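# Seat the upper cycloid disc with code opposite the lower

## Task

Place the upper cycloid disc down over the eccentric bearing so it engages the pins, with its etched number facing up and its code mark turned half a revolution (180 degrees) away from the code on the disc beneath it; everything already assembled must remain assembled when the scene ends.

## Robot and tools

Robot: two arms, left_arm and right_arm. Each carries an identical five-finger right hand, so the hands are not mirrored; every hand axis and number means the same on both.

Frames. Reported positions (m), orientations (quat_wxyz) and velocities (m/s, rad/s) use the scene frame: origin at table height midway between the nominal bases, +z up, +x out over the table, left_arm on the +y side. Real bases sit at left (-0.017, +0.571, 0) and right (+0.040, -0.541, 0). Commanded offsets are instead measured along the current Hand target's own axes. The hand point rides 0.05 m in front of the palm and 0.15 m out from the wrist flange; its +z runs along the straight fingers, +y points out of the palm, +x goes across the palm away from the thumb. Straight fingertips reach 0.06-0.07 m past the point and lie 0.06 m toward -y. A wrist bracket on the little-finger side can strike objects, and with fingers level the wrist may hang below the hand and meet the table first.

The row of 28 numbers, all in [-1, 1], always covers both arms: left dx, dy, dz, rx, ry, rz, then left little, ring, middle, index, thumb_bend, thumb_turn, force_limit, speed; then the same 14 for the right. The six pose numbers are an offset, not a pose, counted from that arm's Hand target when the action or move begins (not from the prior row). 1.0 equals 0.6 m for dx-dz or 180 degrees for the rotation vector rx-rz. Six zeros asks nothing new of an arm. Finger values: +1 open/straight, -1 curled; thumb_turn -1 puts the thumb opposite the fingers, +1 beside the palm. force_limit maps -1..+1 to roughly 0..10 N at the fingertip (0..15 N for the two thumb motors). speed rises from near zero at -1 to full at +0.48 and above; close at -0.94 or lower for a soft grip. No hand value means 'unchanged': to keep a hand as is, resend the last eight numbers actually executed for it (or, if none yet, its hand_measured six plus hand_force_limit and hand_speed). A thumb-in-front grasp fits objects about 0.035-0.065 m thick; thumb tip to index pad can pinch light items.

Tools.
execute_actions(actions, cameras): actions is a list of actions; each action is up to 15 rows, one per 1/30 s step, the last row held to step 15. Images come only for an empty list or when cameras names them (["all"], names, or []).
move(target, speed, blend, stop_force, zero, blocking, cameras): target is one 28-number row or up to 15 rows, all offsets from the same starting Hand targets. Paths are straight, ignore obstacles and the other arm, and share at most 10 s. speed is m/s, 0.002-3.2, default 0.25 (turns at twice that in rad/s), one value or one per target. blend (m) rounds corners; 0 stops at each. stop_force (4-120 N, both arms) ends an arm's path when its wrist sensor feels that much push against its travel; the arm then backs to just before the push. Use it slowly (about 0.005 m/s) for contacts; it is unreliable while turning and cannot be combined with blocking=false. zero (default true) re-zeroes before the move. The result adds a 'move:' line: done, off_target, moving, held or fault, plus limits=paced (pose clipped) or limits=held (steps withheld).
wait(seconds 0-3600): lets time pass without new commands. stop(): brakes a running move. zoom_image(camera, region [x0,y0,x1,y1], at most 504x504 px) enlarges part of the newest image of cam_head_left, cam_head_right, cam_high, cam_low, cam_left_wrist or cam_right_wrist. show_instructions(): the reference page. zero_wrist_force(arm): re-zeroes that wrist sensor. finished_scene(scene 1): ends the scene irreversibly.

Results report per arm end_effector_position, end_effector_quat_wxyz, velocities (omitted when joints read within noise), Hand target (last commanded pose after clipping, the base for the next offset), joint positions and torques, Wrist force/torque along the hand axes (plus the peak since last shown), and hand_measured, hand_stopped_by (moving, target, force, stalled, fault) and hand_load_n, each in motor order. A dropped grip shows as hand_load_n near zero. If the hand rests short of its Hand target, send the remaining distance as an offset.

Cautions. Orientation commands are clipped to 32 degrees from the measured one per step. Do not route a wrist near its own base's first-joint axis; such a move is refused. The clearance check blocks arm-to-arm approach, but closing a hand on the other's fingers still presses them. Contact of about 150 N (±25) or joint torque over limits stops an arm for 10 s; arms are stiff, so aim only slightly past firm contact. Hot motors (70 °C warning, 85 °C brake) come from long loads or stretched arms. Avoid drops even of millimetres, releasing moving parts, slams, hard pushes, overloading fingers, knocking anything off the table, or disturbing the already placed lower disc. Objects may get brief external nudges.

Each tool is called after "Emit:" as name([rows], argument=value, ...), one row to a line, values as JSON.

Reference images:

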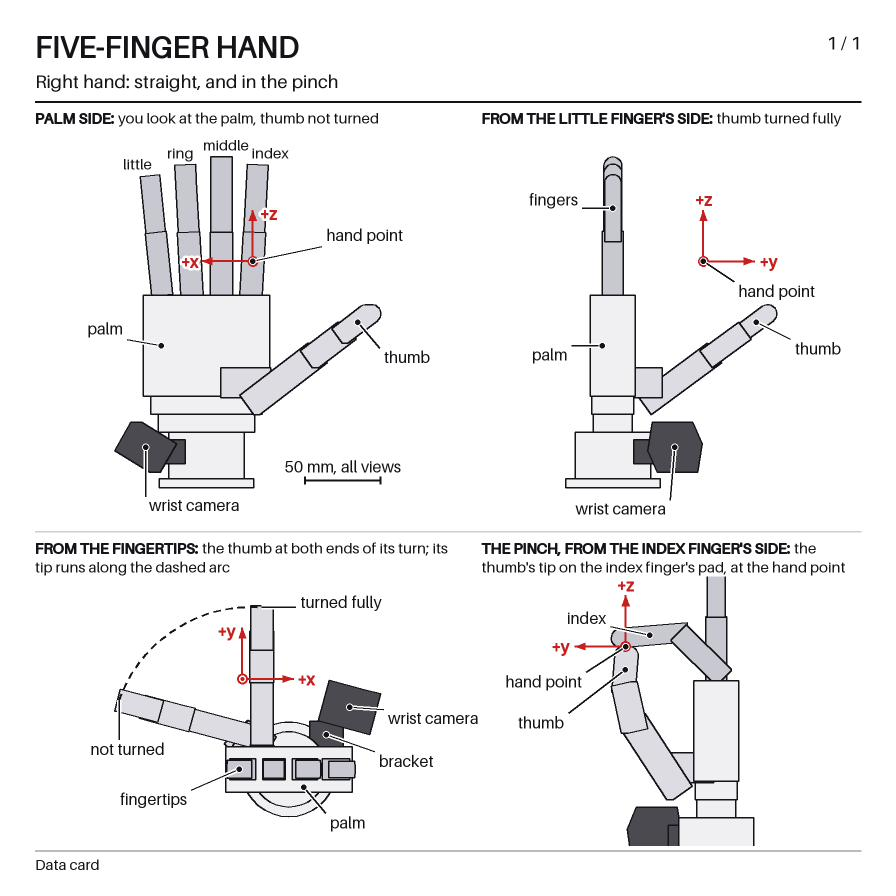

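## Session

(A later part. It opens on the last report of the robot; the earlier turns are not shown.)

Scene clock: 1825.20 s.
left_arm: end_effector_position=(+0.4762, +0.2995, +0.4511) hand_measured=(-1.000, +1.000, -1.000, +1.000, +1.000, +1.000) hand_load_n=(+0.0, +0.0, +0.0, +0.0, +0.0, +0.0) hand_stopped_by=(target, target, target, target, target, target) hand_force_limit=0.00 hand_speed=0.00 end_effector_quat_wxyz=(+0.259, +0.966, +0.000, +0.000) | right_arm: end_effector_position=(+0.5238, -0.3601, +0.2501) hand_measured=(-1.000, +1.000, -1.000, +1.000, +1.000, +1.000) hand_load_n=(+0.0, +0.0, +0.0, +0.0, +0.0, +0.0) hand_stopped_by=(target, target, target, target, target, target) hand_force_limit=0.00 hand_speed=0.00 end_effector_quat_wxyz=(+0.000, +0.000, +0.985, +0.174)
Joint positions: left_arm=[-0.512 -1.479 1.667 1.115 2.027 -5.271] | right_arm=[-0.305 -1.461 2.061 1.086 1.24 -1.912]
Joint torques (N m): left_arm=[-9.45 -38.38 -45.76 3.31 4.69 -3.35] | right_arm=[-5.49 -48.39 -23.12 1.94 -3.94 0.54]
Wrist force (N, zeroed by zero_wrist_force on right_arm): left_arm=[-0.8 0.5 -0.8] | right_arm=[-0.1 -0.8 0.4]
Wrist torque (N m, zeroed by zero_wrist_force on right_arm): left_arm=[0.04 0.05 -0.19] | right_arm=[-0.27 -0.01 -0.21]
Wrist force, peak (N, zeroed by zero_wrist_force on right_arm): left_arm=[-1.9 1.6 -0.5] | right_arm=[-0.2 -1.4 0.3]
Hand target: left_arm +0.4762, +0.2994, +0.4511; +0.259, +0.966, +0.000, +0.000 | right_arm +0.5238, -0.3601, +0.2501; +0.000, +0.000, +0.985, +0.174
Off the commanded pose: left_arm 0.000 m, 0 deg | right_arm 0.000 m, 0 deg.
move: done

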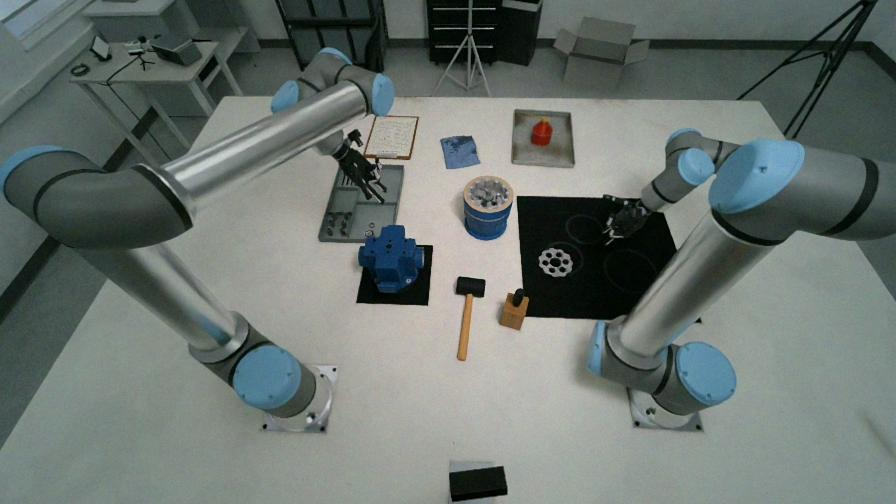

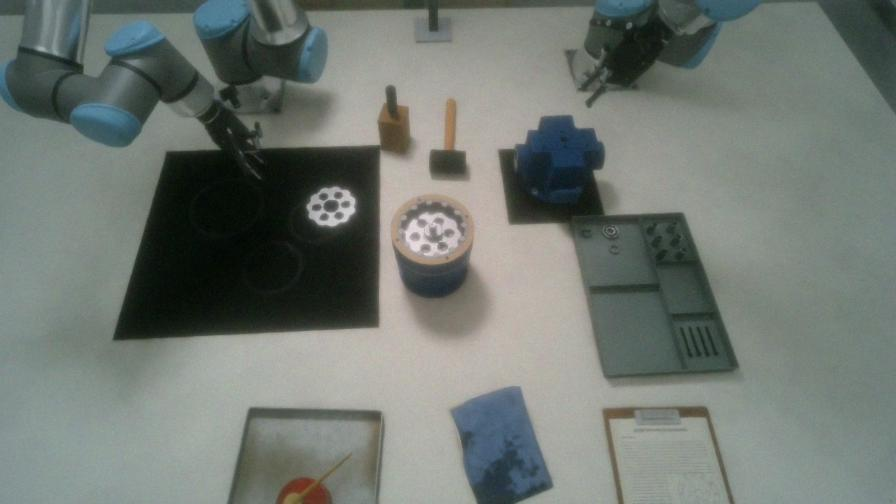

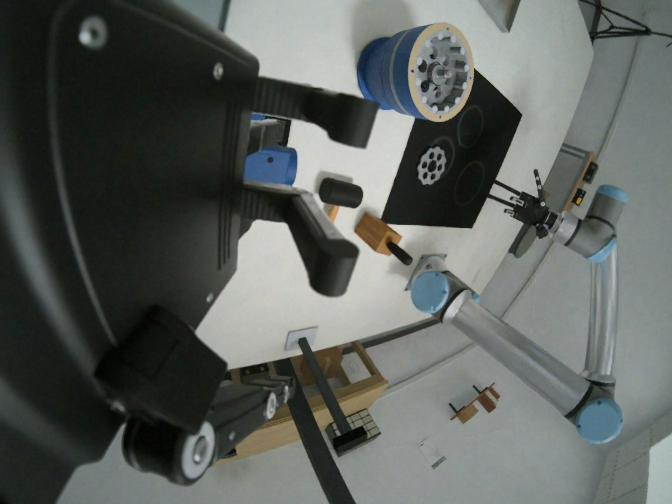

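Emit:
move([
  [0,0.4218,0.436,0,0,0,-1,1,-1,1,1,1,0,0,0,0,0,0,0,0,-1,1,-1,1,1,1,0.0,0.0],
  [0.0005,0.4683,0.8305,0,0,0,-1,1,-1,1,1,1,0,0,-0.0012,-0.024,0.1633,-0.0556,0,0,-1,1,-1,1,1,1,0.0,0.0],
], speed=0.2, blend=0.05, cameras=["cam_head_left","cam_high","cam_left_wrist","cam_low","cam_right_wrist"])

Scene clock: 1844.77 s.
left_arm: end_effector_position=(+0.4763, -0.1934, +0.1605) hand_measured=(-1.000, +1.000, -1.000, +1.000, +1.000, +1.000) hand_load_n=(+0.0, +0.0, +0.0, +0.0, +0.0, +0.0) hand_stopped_by=(target, target, target, target, target, target) hand_force_limit=0.00 hand_speed=0.00 end_effector_quat_wxyz=(+0.259, +0.966, +0.000, +0.000) | right_arm: end_effector_position=(+0.5245, -0.3401, +0.1532) hand_measured=(-1.000, +1.000, -1.000, +1.000, +1.000, +1.000) hand_load_n=(+0.0, +0.0, +0.0, +0.0, +0.0, +0.0) hand_stopped_by=(target, target, target, target, target, target) hand_force_limit=0.00 hand_speed=0.00 end_effector_quat_wxyz=(+0.000, +0.000, +0.966, +0.259)
Joint positions: left_arm=[-1.075 -0.943 1.417 0.63 1.818 -5.831] | right_arm=[-0.344 -1.289 2.164 0.897 1.083 -1.982]
Joint torques (N m): left_arm=[6.75 -96.03 -25.04 6.77 4.03 2.76] | right_arm=[5.4 -42.79 -28.34 6.01 3.32 2.14]
Wrist force (N, zeroed by zero_wrist_force on right_arm): left_arm=[-1.3 0.6 -0.3] | right_arm=[-0.2 -0.8 0.7]
Wrist torque (N m, zeroed by zero_wrist_force on right_arm): left_arm=[0.02 0.13 -0.21] | right_arm=[-0.30 0.00 -0.30]
Wrist force, peak (N, zeroed by zero_wrist_force on right_arm): left_arm=[-1.3 -1.3 -2.3] | right_arm=[-0.1 -1.4 1.5]
Hand target: left_arm +0.4763, -0.1934, +0.1604; +0.259, +0.966, +0.000, +0.000 | right_arm +0.5245, -0.3401, +0.1532; +0.000, +0.000, +0.966, +0.259
Off the commanded pose: left_arm 0.000 m, 0 deg | right_arm 0.000 m, 0 deg.
move: done
Images, in order (width x height): cam_head_left 896x504, cam_high 896x504, cam_low 896x504, cam_left_wrist 672x504, cam_right_wrist 672x504.

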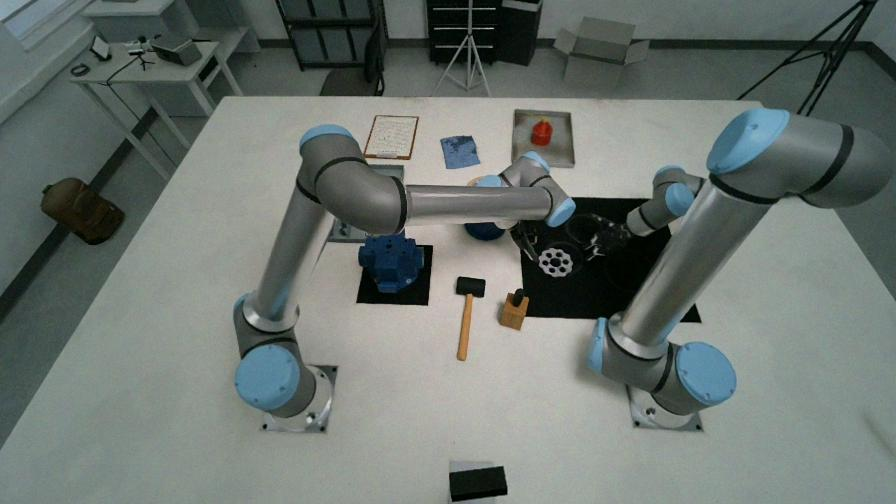

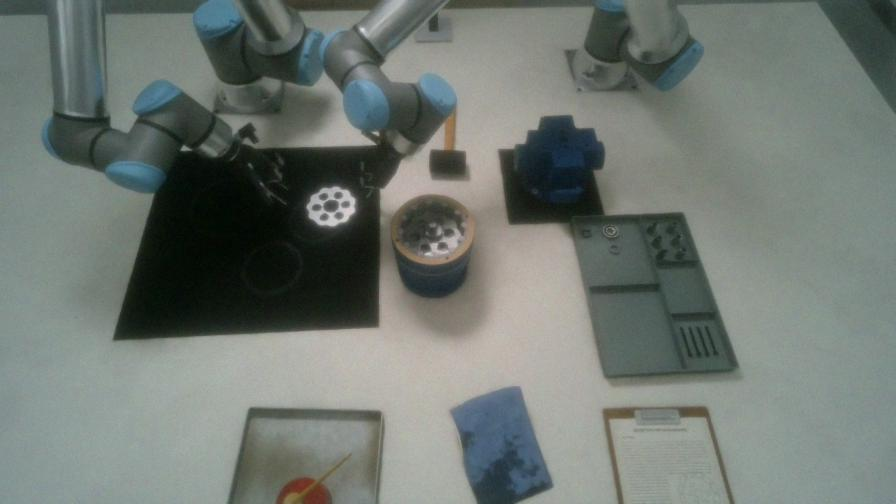

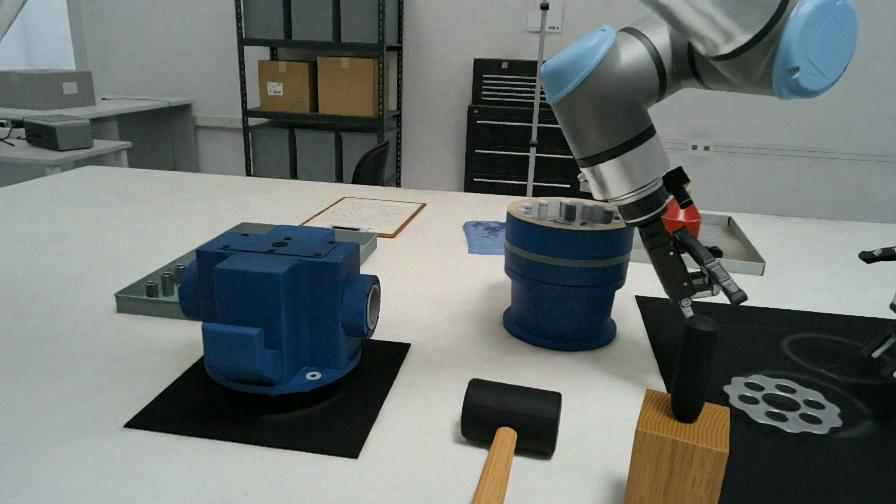

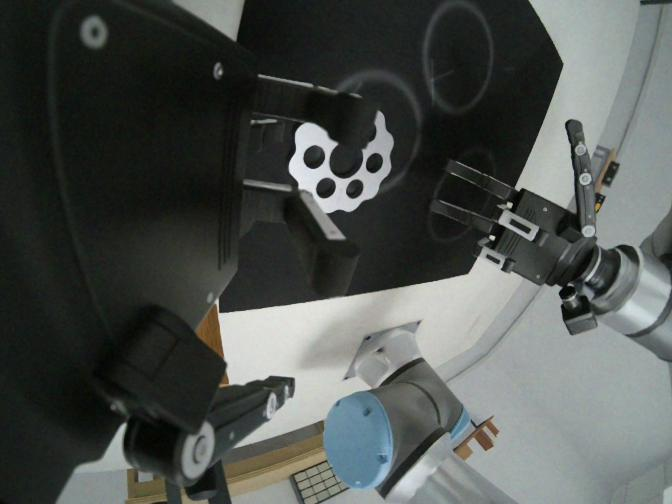

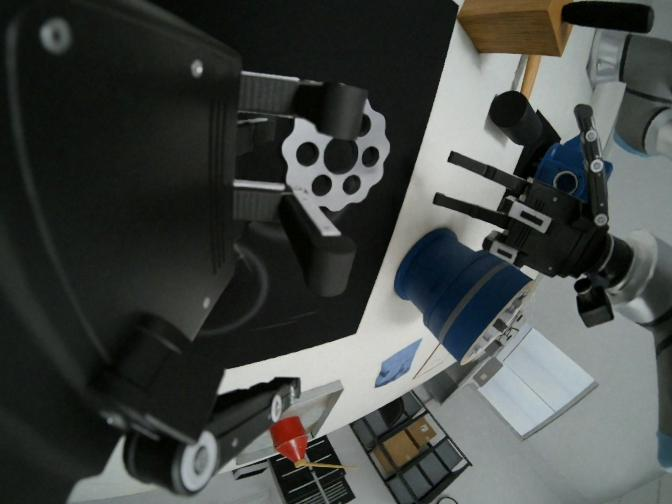

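Emit:
zoom_image(camera="cam_high", region=[220, 110, 420, 240])

Emit:
zoom_image(camera="cam_head_left", region=[500, 210, 640, 300])

Scaled by 2.520 from the camera's image (finer frame: 1280x720).

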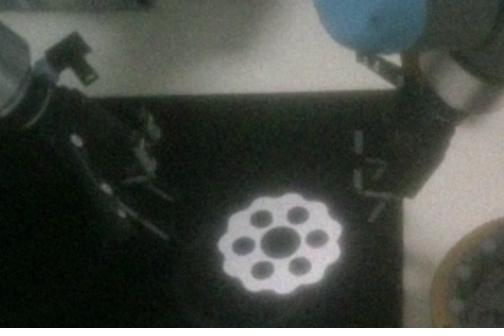

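Scaled by 3.600 from the camera's image (finer frame: 1280x720).

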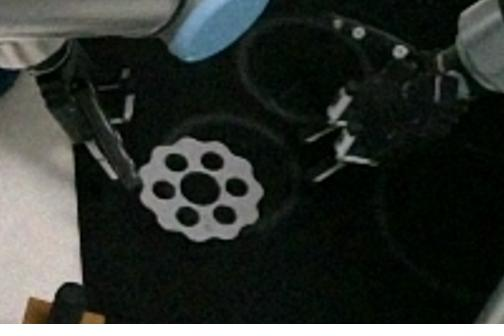

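Emit:
move(target=[0,-0.0417,0.0722,0,0,0,-1,1,-1,1,1,1,0,0,0,-0.0333,0.0577,0,0,0,-1,1,-1,1,1,1,0.0,0.0], speed=0.1)

Emit:
zero_wrist_force(arm="left_arm")

Emit:
zero_wrist_force(arm="right_arm")

Emit:
move(target=[0,-0.0333,0.0577,0,0,0,-1,1,-1,1,1,1,0,0,0,-0.0333,0.0577,0,0,0,-1,1,-1,1,1,1,0.0,0.0], speed=0.012, stop_force=4, cameras=["cam_left_wrist","cam_right_wrist","cam_high","cam_low","cam_head_left","cam_head_right"])

Scene clock: 1865.67 s.
left_arm: end_effector_position=(+0.4762, -0.1933, +0.1102) hand_measured=(-1.000, +1.000, -1.000, +1.000, +1.000, +1.000) hand_load_n=(+0.0, +0.0, +0.0, +0.0, +0.0, +0.0) hand_stopped_by=(target, target, target, target, target, target) hand_force_limit=0.00 hand_speed=0.00 end_effector_quat_wxyz=(+0.259, +0.966, +0.000, +0.000) end_effector_velocity=(-0.001, -0.001, +0.003) end_effector_angular_velocity=(+0.001, +0.000, -0.002) | right_arm: end_effector_position=(+0.5244, -0.3400, +0.1131) hand_measured=(-1.000, +1.000, -1.000, +1.000, +1.000, +1.000) hand_load_n=(+0.0, +0.0, +0.0, +0.0, +0.0, +0.0) hand_stopped_by=(target, target, target, target, target, target) hand_force_limit=0.00 hand_speed=0.00 end_effector_quat_wxyz=(+0.000, +0.000, +0.966, +0.259)
Joint positions: left_arm=[-1.075 -0.903 1.447 0.559 1.819 -5.831] | right_arm=[-0.344 -1.226 2.182 0.816 1.083 -1.982]
Joint velocities: left_arm=[-0.001 -0.002 -0.002 0.005 0 0.001] | right_arm=[within noise]
Joint torques (N m): left_arm=[1.53 -112.34 -41.91 7.3 4.34 -0.08] | right_arm=[9.73 -54.35 -24.9 7.05 -0.14 1.9]
Wrist force (N, zeroed by zero_wrist_force on right_arm): left_arm=[-0.5 0.3 -0.5] | right_arm=[0.0 -0.4 0.4]
Wrist torque (N m, zeroed by zero_wrist_force on right_arm): left_arm=[-0.01 0.02 -0.22] | right_arm=[-0.21 -0.02 -0.32]
Wrist force, peak (N, zeroed by zero_wrist_force on right_arm): left_arm=[-1.2 1.5 -1.8] | right_arm=[0.1 -1.6 1.5]
Hand target: left_arm +0.4763, -0.1934, +0.1104; +0.259, +0.966, +0.000, +0.000 | right_arm +0.5245, -0.3400, +0.1132; +0.000, +0.000, +0.966, +0.259
Off the commanded pose: left_arm 0.000 m, 0 deg | right_arm 0.000 m, 0 deg.
move: done

Wrist force sensor zeroed.

Wrist force sensor zeroed.

Scene clock: 1868.67 s.
left_arm: end_effector_position=(+0.4762, -0.1934, +0.0912) hand_measured=(-1.000, +1.000, -1.000, +1.000, +1.000, +1.000) hand_load_n=(+0.0, +0.0, +0.0, +0.0, +0.0, +0.0) hand_stopped_by=(target, target, target, target, target, target) hand_force_limit=0.00 hand_speed=0.00 end_effector_quat_wxyz=(+0.259, +0.966, +0.000, +0.000) | right_arm: end_effector_position=(+0.5245, -0.3400, +0.0894) hand_measured=(-1.000, +1.000, -1.000, +1.000, +1.000, +1.000) hand_load_n=(+0.0, +0.0, +0.0, +0.0, +0.0, +0.0) hand_stopped_by=(target, target, target, target, target, target) hand_force_limit=0.00 hand_speed=0.00 end_effector_quat_wxyz=(+0.000, +0.000, +0.966, +0.259)
Joint positions: left_arm=[-1.075 -0.886 1.457 0.533 1.819 -5.831] | right_arm=[-0.344 -1.187 2.19 0.769 1.083 -1.982]
Joint torques (N m): left_arm=[-9.53 -108.83 -39.98 6.39 0.64 -2.62] | right_arm=[11.61 -54.86 -22.83 6.13 -1.49 1.51]
Wrist force (N, zeroed by zero_wrist_force): left_arm=[-1.0 0.5 -5.0] | right_arm=[0.3 -0.4 -3.4]
Wrist torque (N m, zeroed by zero_wrist_force): left_arm=[0.38 0.10 -0.03] | right_arm=[0.11 0.07 -0.02]
Wrist force, peak (N, zeroed by zero_wrist_force): left_arm=[-1.9 1.2 -16.7] | right_arm=[0.5 0.4 -16.6]
Hand target: left_arm +0.4762, -0.1934, +0.0912; +0.259, +0.966, +0.000, +0.000 (not the last commanded pose) | right_arm +0.5245, -0.3400, +0.0894; +0.000, +0.000, +0.966, +0.259 (not the last commanded pose)
Off the commanded pose: left_arm 0.021 m, 0 deg | right_arm 0.016 m, 0 deg.
move: contact (left_arm, right_arm)

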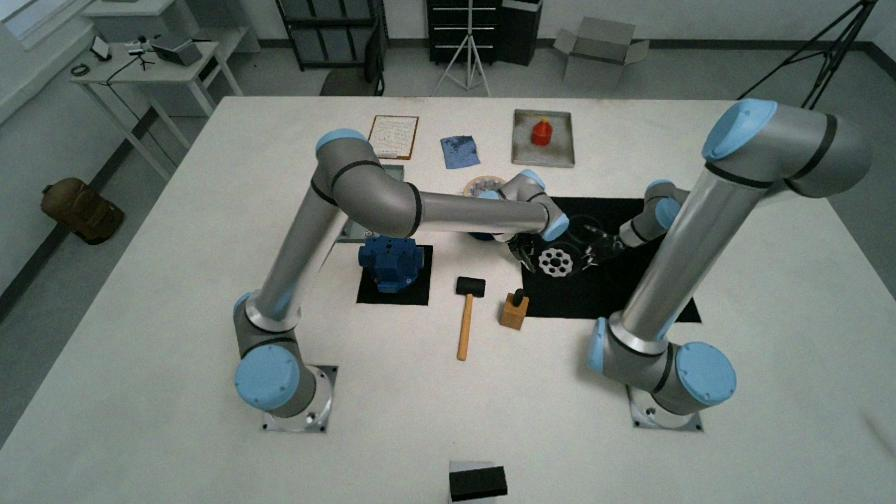

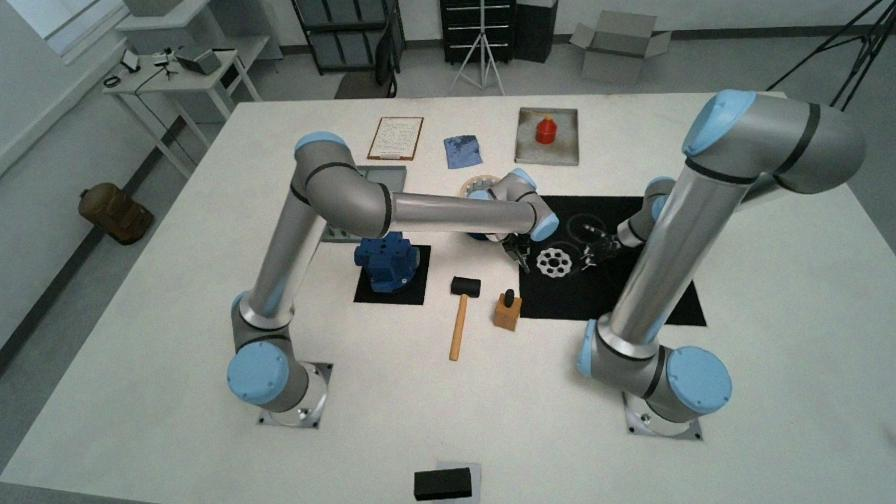

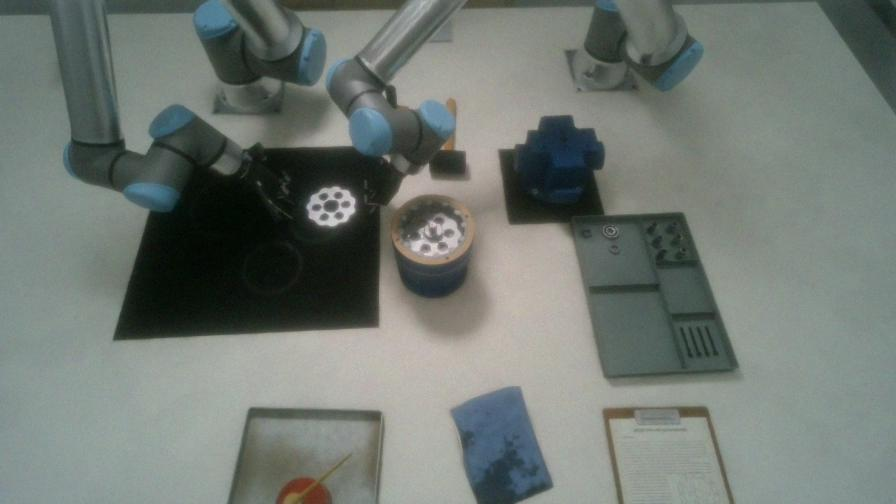

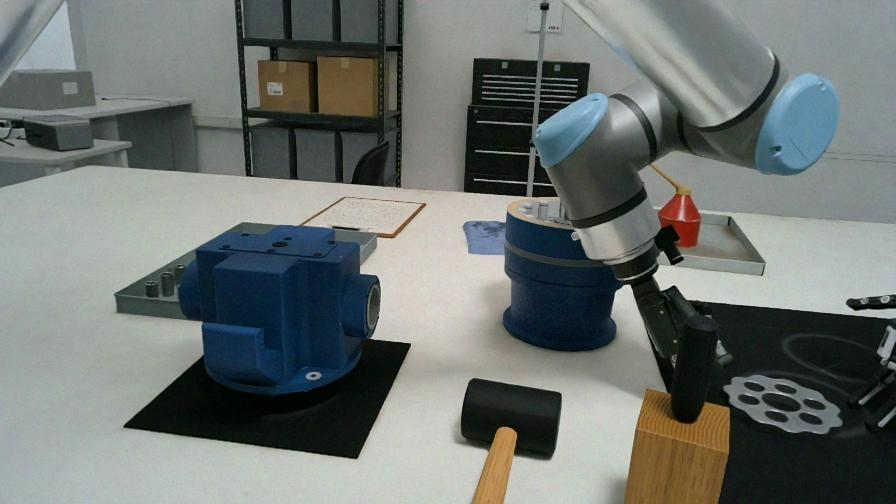

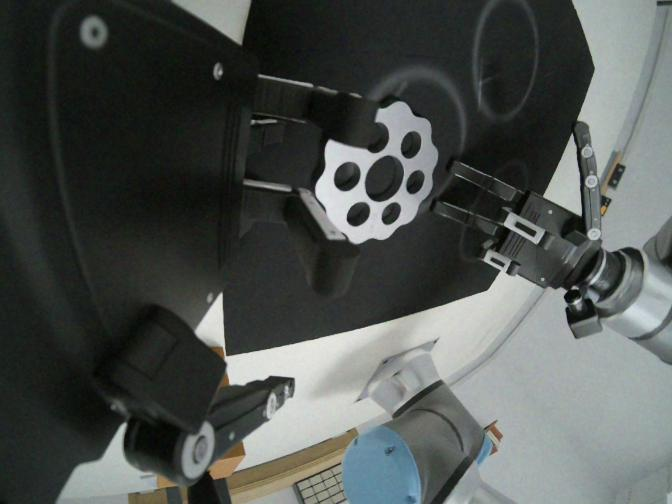

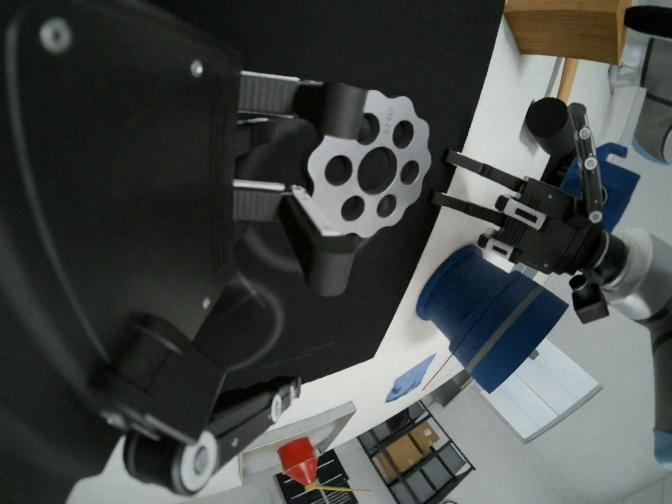

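Emit:
zoom_image(camera="cam_right_wrist", region=[220, 50, 470, 320])

Emit:
zoom_image(camera="cam_left_wrist", region=[220, 50, 470, 320])

Emit:
zoom_image(camera="cam_high", region=[240, 150, 420, 260])

Emit:
zoom_image(camera="cam_low", region=[640, 300, 890, 460])

Emit:
zoom_image(camera="cam_head_left", region=[500, 210, 640, 300])

Scaled by 1.867 from the camera's image (finer frame: 960x720).

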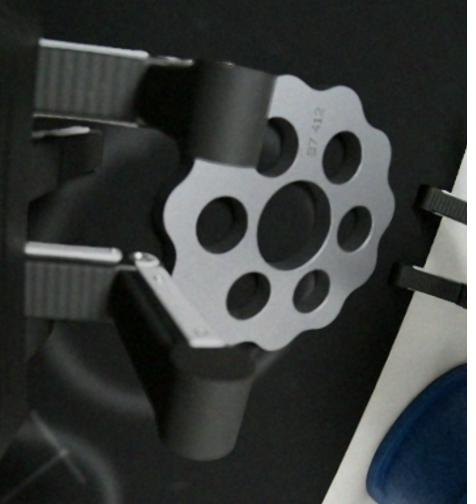

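Scaled by 1.867 from the camera's image (finer frame: 960x720).

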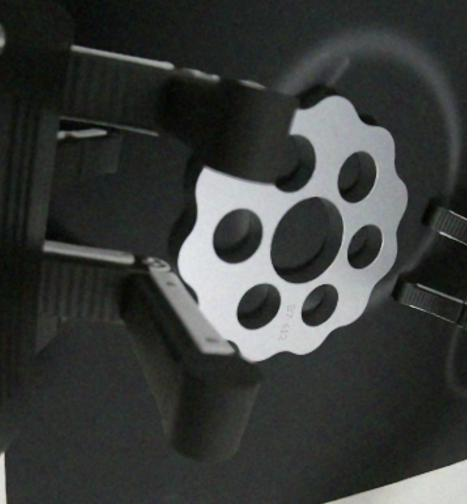

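Scaled by 2.800 from the camera's image (finer frame: 1280x720).

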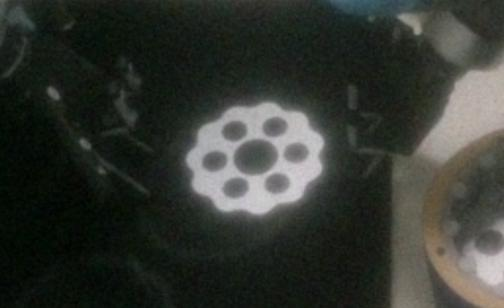

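Scaled by 2.016 from the camera's image (finer frame: 1280x720).

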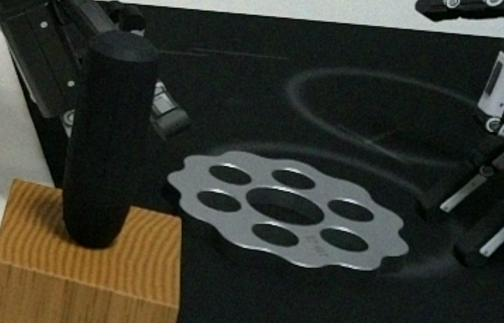

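Scaled by 3.600 from the camera's image (finer frame: 1280x720).

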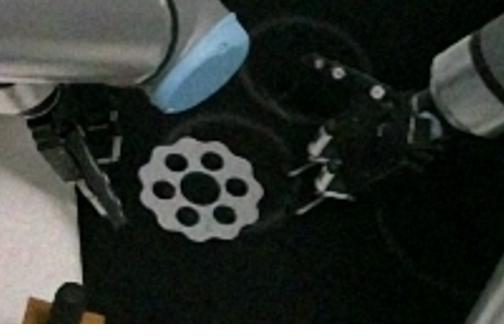

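Emit:
move([
  [0,0.0032,-0.0055,0,0,0,-1,1,-1,1,1,1,0,0,0,0.0029,-0.005,0,0,0,-1,1,-1,1,1,1,0.0,0.0],
  [-0.0067,0.0407,0.0162,0,0,0,-1,1,-1,1,1,1,0,0,0.0078,0.0289,0.01,0,0,0,-1,1,-1,1,1,1,0.0,0.0],
], speed=0.04, cameras=["cam_left_wrist","cam_right_wrist","cam_head_left"])

Emit:
zoom_image(camera="cam_right_wrist", region=[220, 50, 470, 320])

Emit:
zoom_image(camera="cam_left_wrist", region=[220, 50, 470, 320])

Emit:
zoom_image(camera="cam_head_left", region=[500, 210, 640, 300])

Scene clock: 1957.70 s.
left_arm: end_effector_position=(+0.4722, -0.2196, +0.0949) hand_measured=(-1.000, +1.000, -1.000, +1.000, +1.000, +1.000) hand_load_n=(+0.0, +0.0, +0.0, +0.0, +0.0, +0.0) hand_stopped_by=(target, target, target, target, target, target) hand_force_limit=0.00 hand_speed=0.00 end_effector_quat_wxyz=(+0.259, +0.966, +0.000, +0.000) | right_arm: end_effector_position=(+0.5198, -0.3219, +0.0929) hand_measured=(-1.000, +1.000, -1.000, +1.000, +1.000, +1.000) hand_load_n=(+0.0, +0.0, +0.0, +0.0, +0.0, +0.0) hand_stopped_by=(target, target, target, target, target, target) hand_force_limit=0.00 hand_speed=0.00 end_effector_quat_wxyz=(+0.000, +0.000, +0.966, +0.259)
Joint positions: left_arm=[-1.096 -0.866 1.411 0.554 1.809 -5.85] | right_arm=[-0.307 -1.2 2.195 0.758 1.076 -1.941]
Joint torques (N m): left_arm=[12.71 -113.61 -23.75 3.24 -0.03 1.12] | right_arm=[-12.51 -43.95 -19.07 5.36 -2.4 -0.89]
Wrist force (N, zeroed by zero_wrist_force): left_arm=[-0.8 -0.1 0.3] | right_arm=[-0.1 -0.2 0.1]
Wrist torque (N m, zeroed by zero_wrist_force): left_arm=[-0.02 0.10 0.12] | right_arm=[-0.04 0.02 -0.09]
Wrist force, peak (N, zeroed by zero_wrist_force): left_arm=[-1.1 0.9 -6.1] | right_arm=[0.0 -0.2 -3.9]
Hand target: left_arm +0.4722, -0.2194, +0.0950; +0.259, +0.966, +0.000, +0.000 | right_arm +0.5198, -0.3220, +0.0929; +0.000, +0.000, +0.966, +0.259
Off the commanded pose: left_arm 0.000 m, 0 deg | right_arm 0.000 m, 0 deg.
move: done
Images, in order (width x height): cam_head_left 896x504, cam_left_wrist 672x504, cam_right_wrist 672x504.

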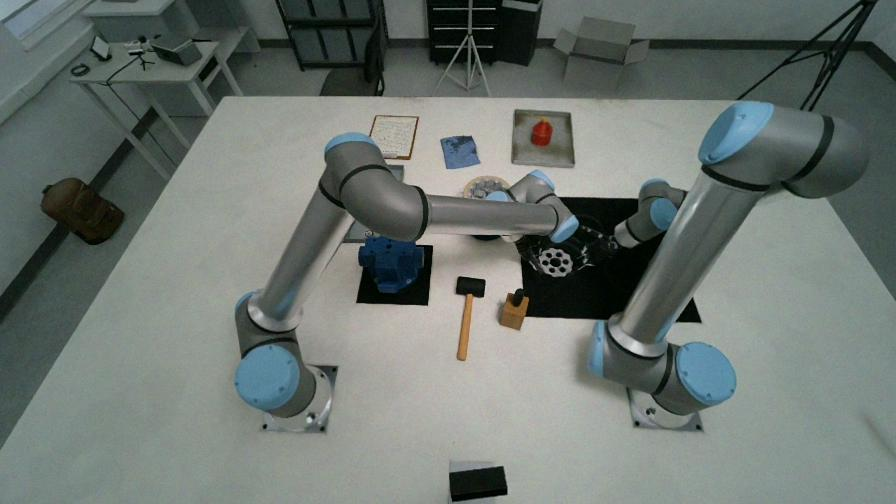

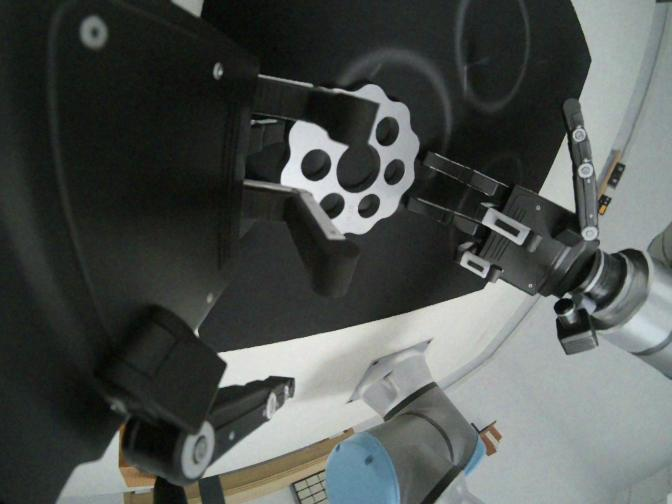

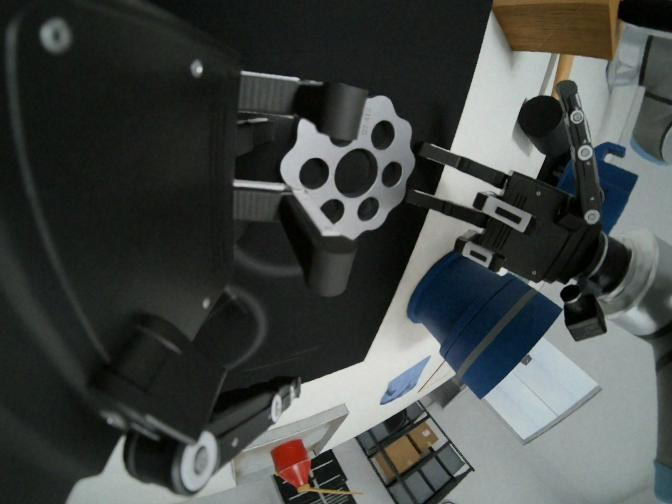

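Scaled by 1.867 from the camera's image (finer frame: 960x720).

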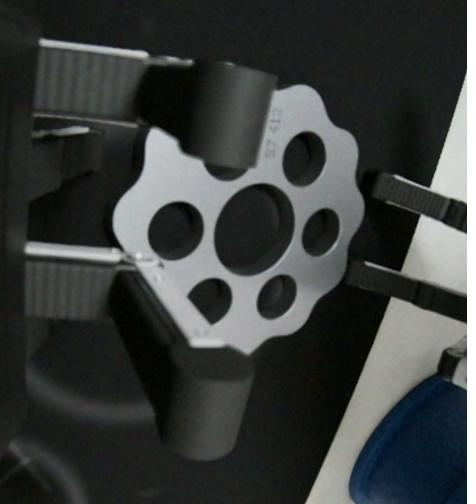

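Scaled by 1.867 from the camera's image (finer frame: 960x720).

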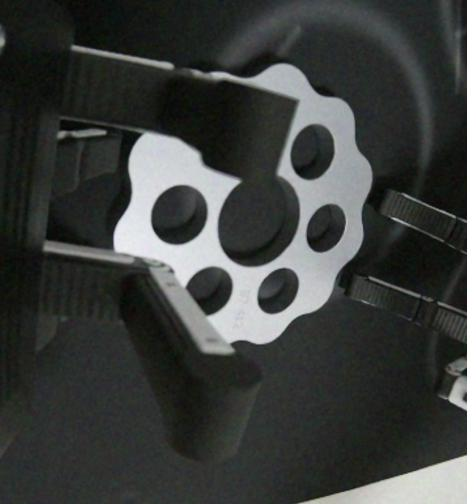

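Scaled by 3.600 from the camera's image (finer frame: 1280x720).

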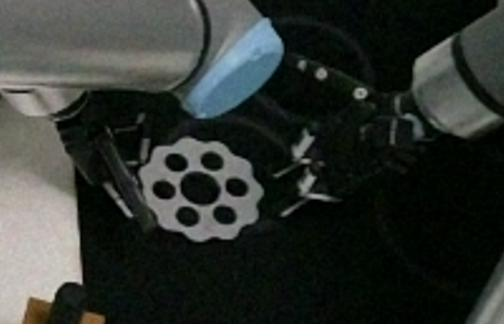

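Emit:
move(target=[0.0067,0,0,0,0,0,-1,1,-1,1,1,1,0,0,-0.0067,0,0,0,0,0,-1,1,-1,1,1,1,0.0,0.0], speed=0.04)

Emit:
zero_wrist_force(arm="left_arm")

Emit:
zero_wrist_force(arm="right_arm")

Emit:
move(target=[0,0.0361,0.0208,0,0,0,-1,1,-1,1,1,1,0,0,0,0.0361,0.0208,0,0,0,-1,1,-1,1,1,1,0.0,0.0], speed=0.008, stop_force=6, cameras=["cam_left_wrist","cam_right_wrist","cam_high","cam_head_left"])

Emit:
zoom_image(camera="cam_right_wrist", region=[220, 50, 470, 320])

Emit:
zoom_image(camera="cam_left_wrist", region=[220, 50, 470, 320])

Emit:
zoom_image(camera="cam_high", region=[240, 150, 420, 260])

Scene clock: 1984.60 s.
left_arm: end_effector_position=(+0.4763, -0.2194, +0.0950) hand_measured=(-1.000, +1.000, -1.000, +1.000, +1.000, +1.000) hand_load_n=(+0.0, +0.0, +0.0, +0.0, +0.0, +0.0) hand_stopped_by=(target, target, target, target, target, target) hand_force_limit=0.00 hand_speed=0.00 end_effector_quat_wxyz=(+0.259, +0.966, +0.000, +0.000) | right_arm: end_effector_position=(+0.5238, -0.3220, +0.0929) hand_measured=(-1.000, +1.000, -1.000, +1.000, +1.000, +1.000) hand_load_n=(+0.0, +0.0, +0.0, +0.0, +0.0, +0.0) hand_stopped_by=(target, target, target, target, target, target) hand_force_limit=0.00 hand_speed=0.00 end_effector_quat_wxyz=(+0.000, +0.000, +0.966, +0.259)
Joint positions: left_arm=[-1.091 -0.862 1.405 0.558 1.811 -5.846] | right_arm=[-0.304 -1.196 2.187 0.76 1.076 -1.937]
Joint torques (N m): left_arm=[-10.65 -110.09 -24.55 1.49 0.66 -3.35] | right_arm=[-4.89 -57.51 -12.66 2.95 -4.34 -2.27]
Wrist force (N, zeroed by zero_wrist_force): left_arm=[-0.5 0.3 -0.1] | right_arm=[-0.5 -0.3 -0.1]
Wrist torque (N m, zeroed by zero_wrist_force): left_arm=[0.05 0.07 -0.07] | right_arm=[-0.04 0.08 -0.15]
Wrist force, peak (N, zeroed by zero_wrist_force): left_arm=[-0.8 1.3 0.1] | right_arm=[-0.3 -0.7 0.1]
Hand target: left_arm +0.4762, -0.2194, +0.0950; +0.259, +0.966, +0.000, +0.000 | right_arm +0.5238, -0.3220, +0.0929; +0.000, +0.000, +0.966, +0.259
Off the commanded pose: left_arm 0.000 m, 0 deg | right_arm 0.000 m, 0 deg.
move: done

Wrist force sensor zeroed.

Wrist force sensor zeroed.

Scene clock: 1986.87 s.
left_arm: end_effector_position=(+0.4762, -0.2284, +0.0950) hand_measured=(-1.000, +1.000, -1.000, +1.000, +1.000, +1.000) hand_load_n=(+0.0, +0.5, +0.0, +0.0, +0.0, +0.0) hand_stopped_by=(target, target, target, target, target, target) hand_force_limit=0.00 hand_speed=0.00 end_effector_quat_wxyz=(+0.259, +0.966, +0.000, +0.000) | right_arm: end_effector_position=(+0.5238, -0.3128, +0.0929) hand_measured=(-1.000, +1.000, -1.000, +1.000, +1.000, +1.000) hand_load_n=(+0.0, +0.0, +0.0, +0.0, +0.0, +0.0) hand_stopped_by=(target, target, target, target, target, target) hand_force_limit=0.00 hand_speed=0.00 end_effector_quat_wxyz=(+0.000, +0.000, +0.966, +0.259)
Joint positions: left_arm=[-1.097 -0.853 1.387 0.565 1.809 -5.851] | right_arm=[-0.283 -1.197 2.184 0.753 1.072 -1.914]
Joint torques (N m): left_arm=[9.19 -117.03 -24.98 -2.22 5.46 2.26] | right_arm=[-11.35 -42.36 -12.03 6.81 0.62 -2.75]
Wrist force (N, zeroed by zero_wrist_force): left_arm=[0.0 -2.2 -1.1] | right_arm=[1.4 -2.2 -1.0]
Wrist torque (N m, zeroed by zero_wrist_force): left_arm=[0.20 0.04 0.10] | right_arm=[0.20 0.06 0.17]
Wrist force, peak (N, zeroed by zero_wrist_force): left_arm=[0.9 -6.0 -3.6] | right_arm=[3.4 -5.6 -3.2]
Hand target: left_arm +0.4762, -0.2284, +0.0950; +0.259, +0.966, +0.000, +0.000 (not the last commanded pose) | right_arm +0.5238, -0.3128, +0.0929; +0.000, +0.000, +0.966, +0.259 (not the last commanded pose)
Off the commanded pose: left_arm 0.016 m, 0 deg | right_arm 0.016 m, 0 deg.
move: contact (left_arm, right_arm)
Images, in order (width x height): cam_head_left 896x504, cam_high 896x504, cam_left_wrist 672x504, cam_right_wrist 672x504.

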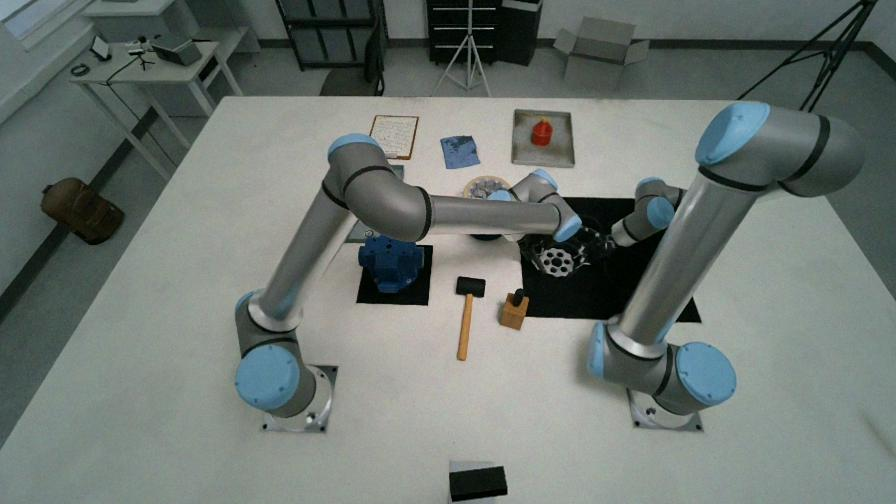

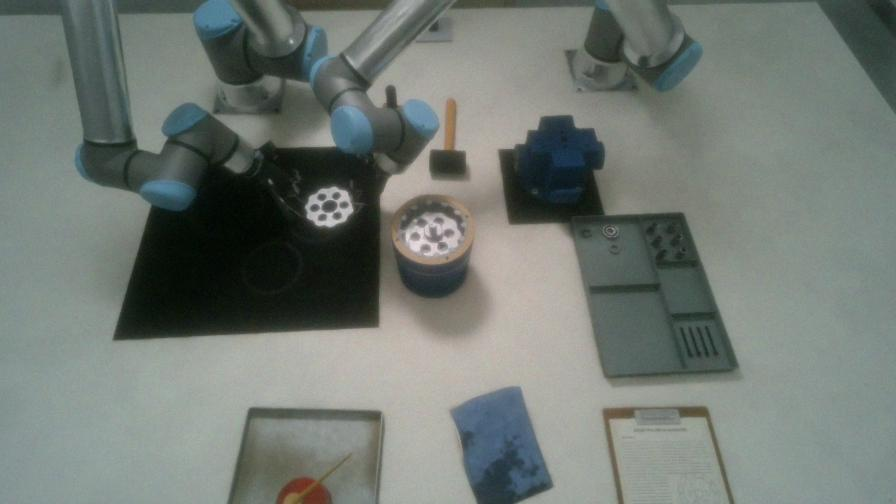

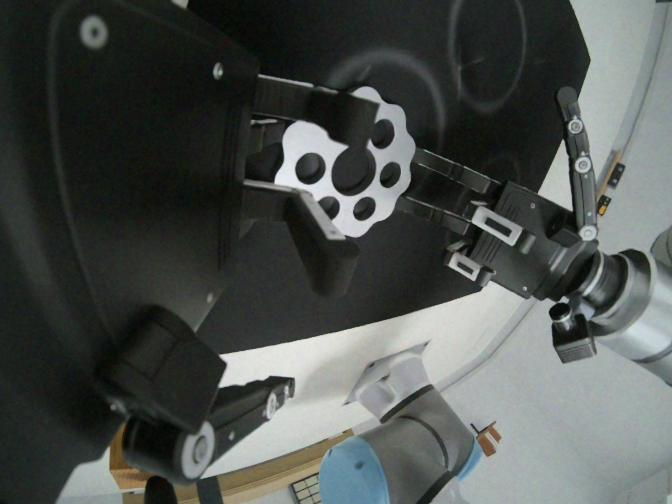

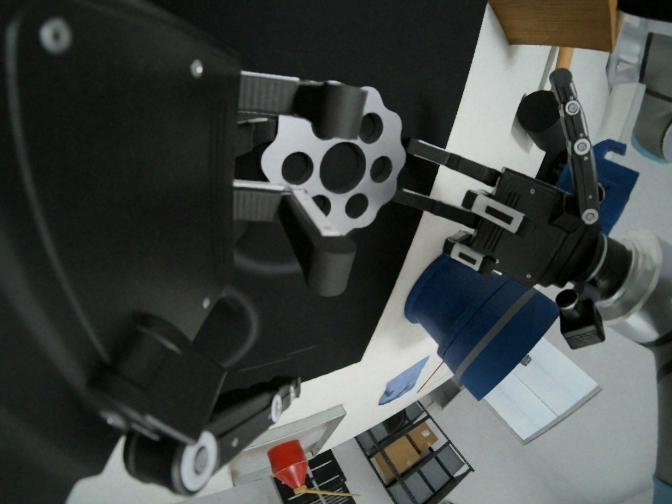

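Scaled by 1.867 from the camera's image (finer frame: 960x720).

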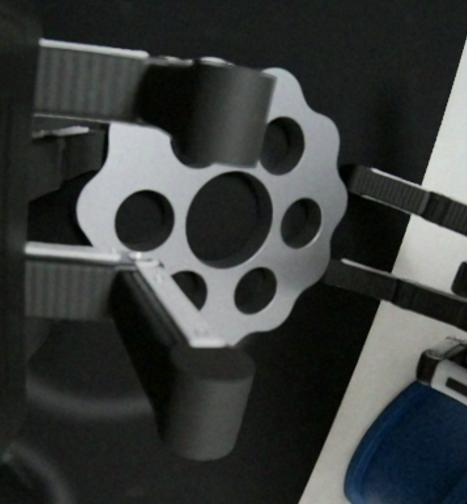

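Scaled by 1.867 from the camera's image (finer frame: 960x720).

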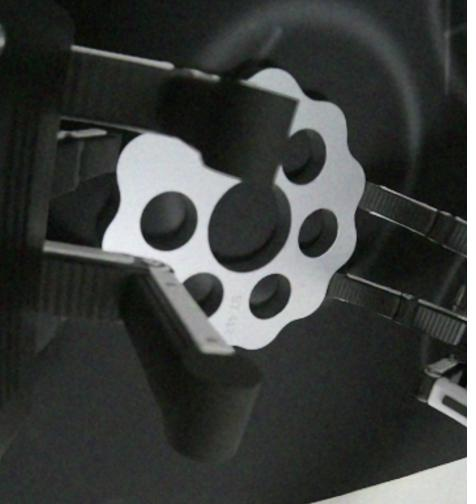

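Scaled by 2.800 from the camera's image (finer frame: 1280x720).

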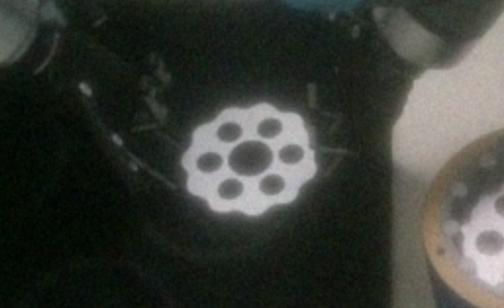

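Emit:
move(target=[0,0.0144,0.0083,0,0,0,-1,1,-1,1,1,1,0,0,0,0.0144,0.0083,0,0,0,-1,1,-1,1,1,1,0.0,0.0], speed=0.004, stop_force=25, zero=false, cameras=["cam_left_wrist","cam_right_wrist"])

Emit:
zoom_image(camera="cam_right_wrist", region=[220, 50, 470, 320])

Emit:
zoom_image(camera="cam_left_wrist", region=[220, 50, 470, 320])

Scene clock: 1997.60 s.
left_arm: end_effector_position=(+0.4763, -0.2299, +0.0950) hand_measured=(-1.000, +1.000, -1.000, +1.000, +1.000, +1.000) hand_load_n=(+0.0, +2.0, +0.0, +0.0, +0.0, +0.0) hand_stopped_by=(target, target, target, target, target, target) hand_force_limit=0.00 hand_speed=0.00 end_effector_quat_wxyz=(+0.259, +0.966, +0.000, +0.000) | right_arm: end_effector_position=(+0.5238, -0.3114, +0.0928) hand_measured=(-1.000, +1.000, -1.000, +1.000, +1.000, +1.000) hand_load_n=(+0.0, +0.5, +0.0, +0.5, +0.0, +0.0) hand_stopped_by=(target, target, target, target, target, target) hand_force_limit=0.00 hand_speed=0.00 end_effector_quat_wxyz=(+0.000, +0.000, +0.966, +0.259)
Joint positions: left_arm=[-1.098 -0.851 1.384 0.566 1.808 -5.852] | right_arm=[-0.28 -1.197 2.184 0.751 1.072 -1.91]
Joint torques (N m): left_arm=[-1.43 -116.57 -35.36 -8.81 7.73 2.12] | right_arm=[-1.09 -37.62 -8.01 7.67 -4.55 -2.84]
Wrist force (N, zeroed by zero_wrist_force): left_arm=[0.7 -19.2 -16.1] | right_arm=[2.4 -19.9 -13.5]
Wrist torque (N m, zeroed by zero_wrist_force): left_arm=[2.15 0.56 -0.51] | right_arm=[1.94 0.21 -0.03]
Wrist force, peak (N, zeroed by zero_wrist_force): left_arm=[0.1 -20.9 -20.0] | right_arm=[2.8 -22.9 -16.3]
Hand target: left_arm +0.4763, -0.2299, +0.0951; +0.259, +0.966, +0.000, +0.000 (not the last commanded pose) | right_arm +0.5238, -0.3114, +0.0928; +0.000, +0.000, +0.966, +0.259 (not the last commanded pose)
Off the commanded pose: left_arm 0.008 m, 0 deg | right_arm 0.009 m, 0 deg.
move: contact (left_arm, right_arm)

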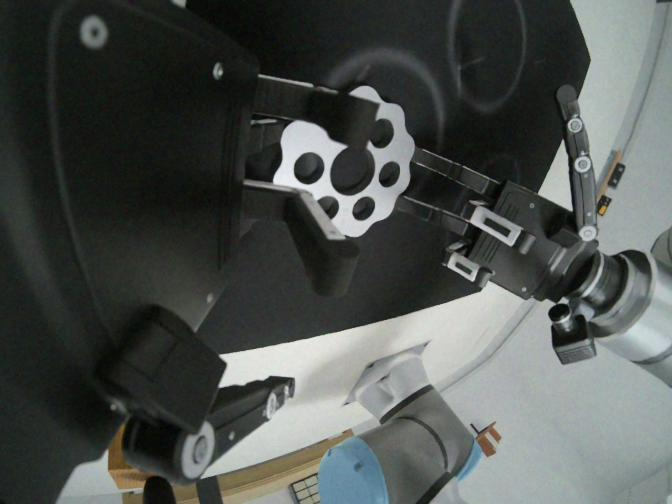

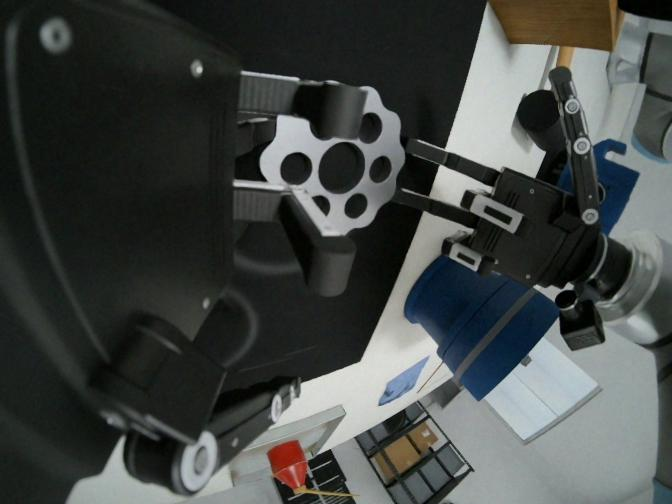

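Scaled by 1.867 from the camera's image (finer frame: 960x720).

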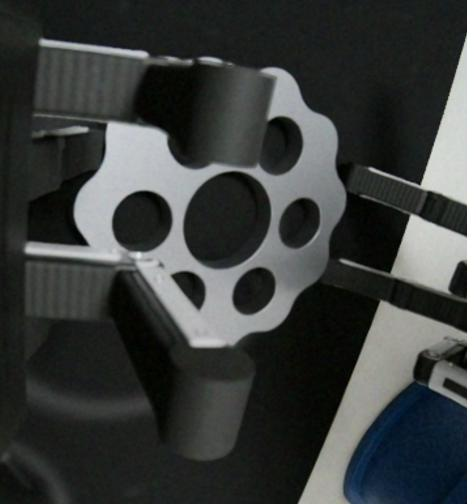

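Scaled by 1.867 from the camera's image (finer frame: 960x720).

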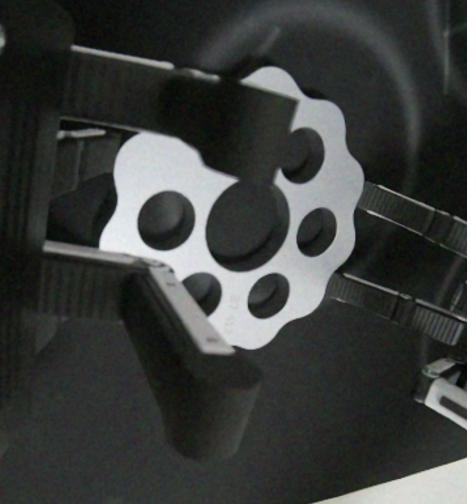

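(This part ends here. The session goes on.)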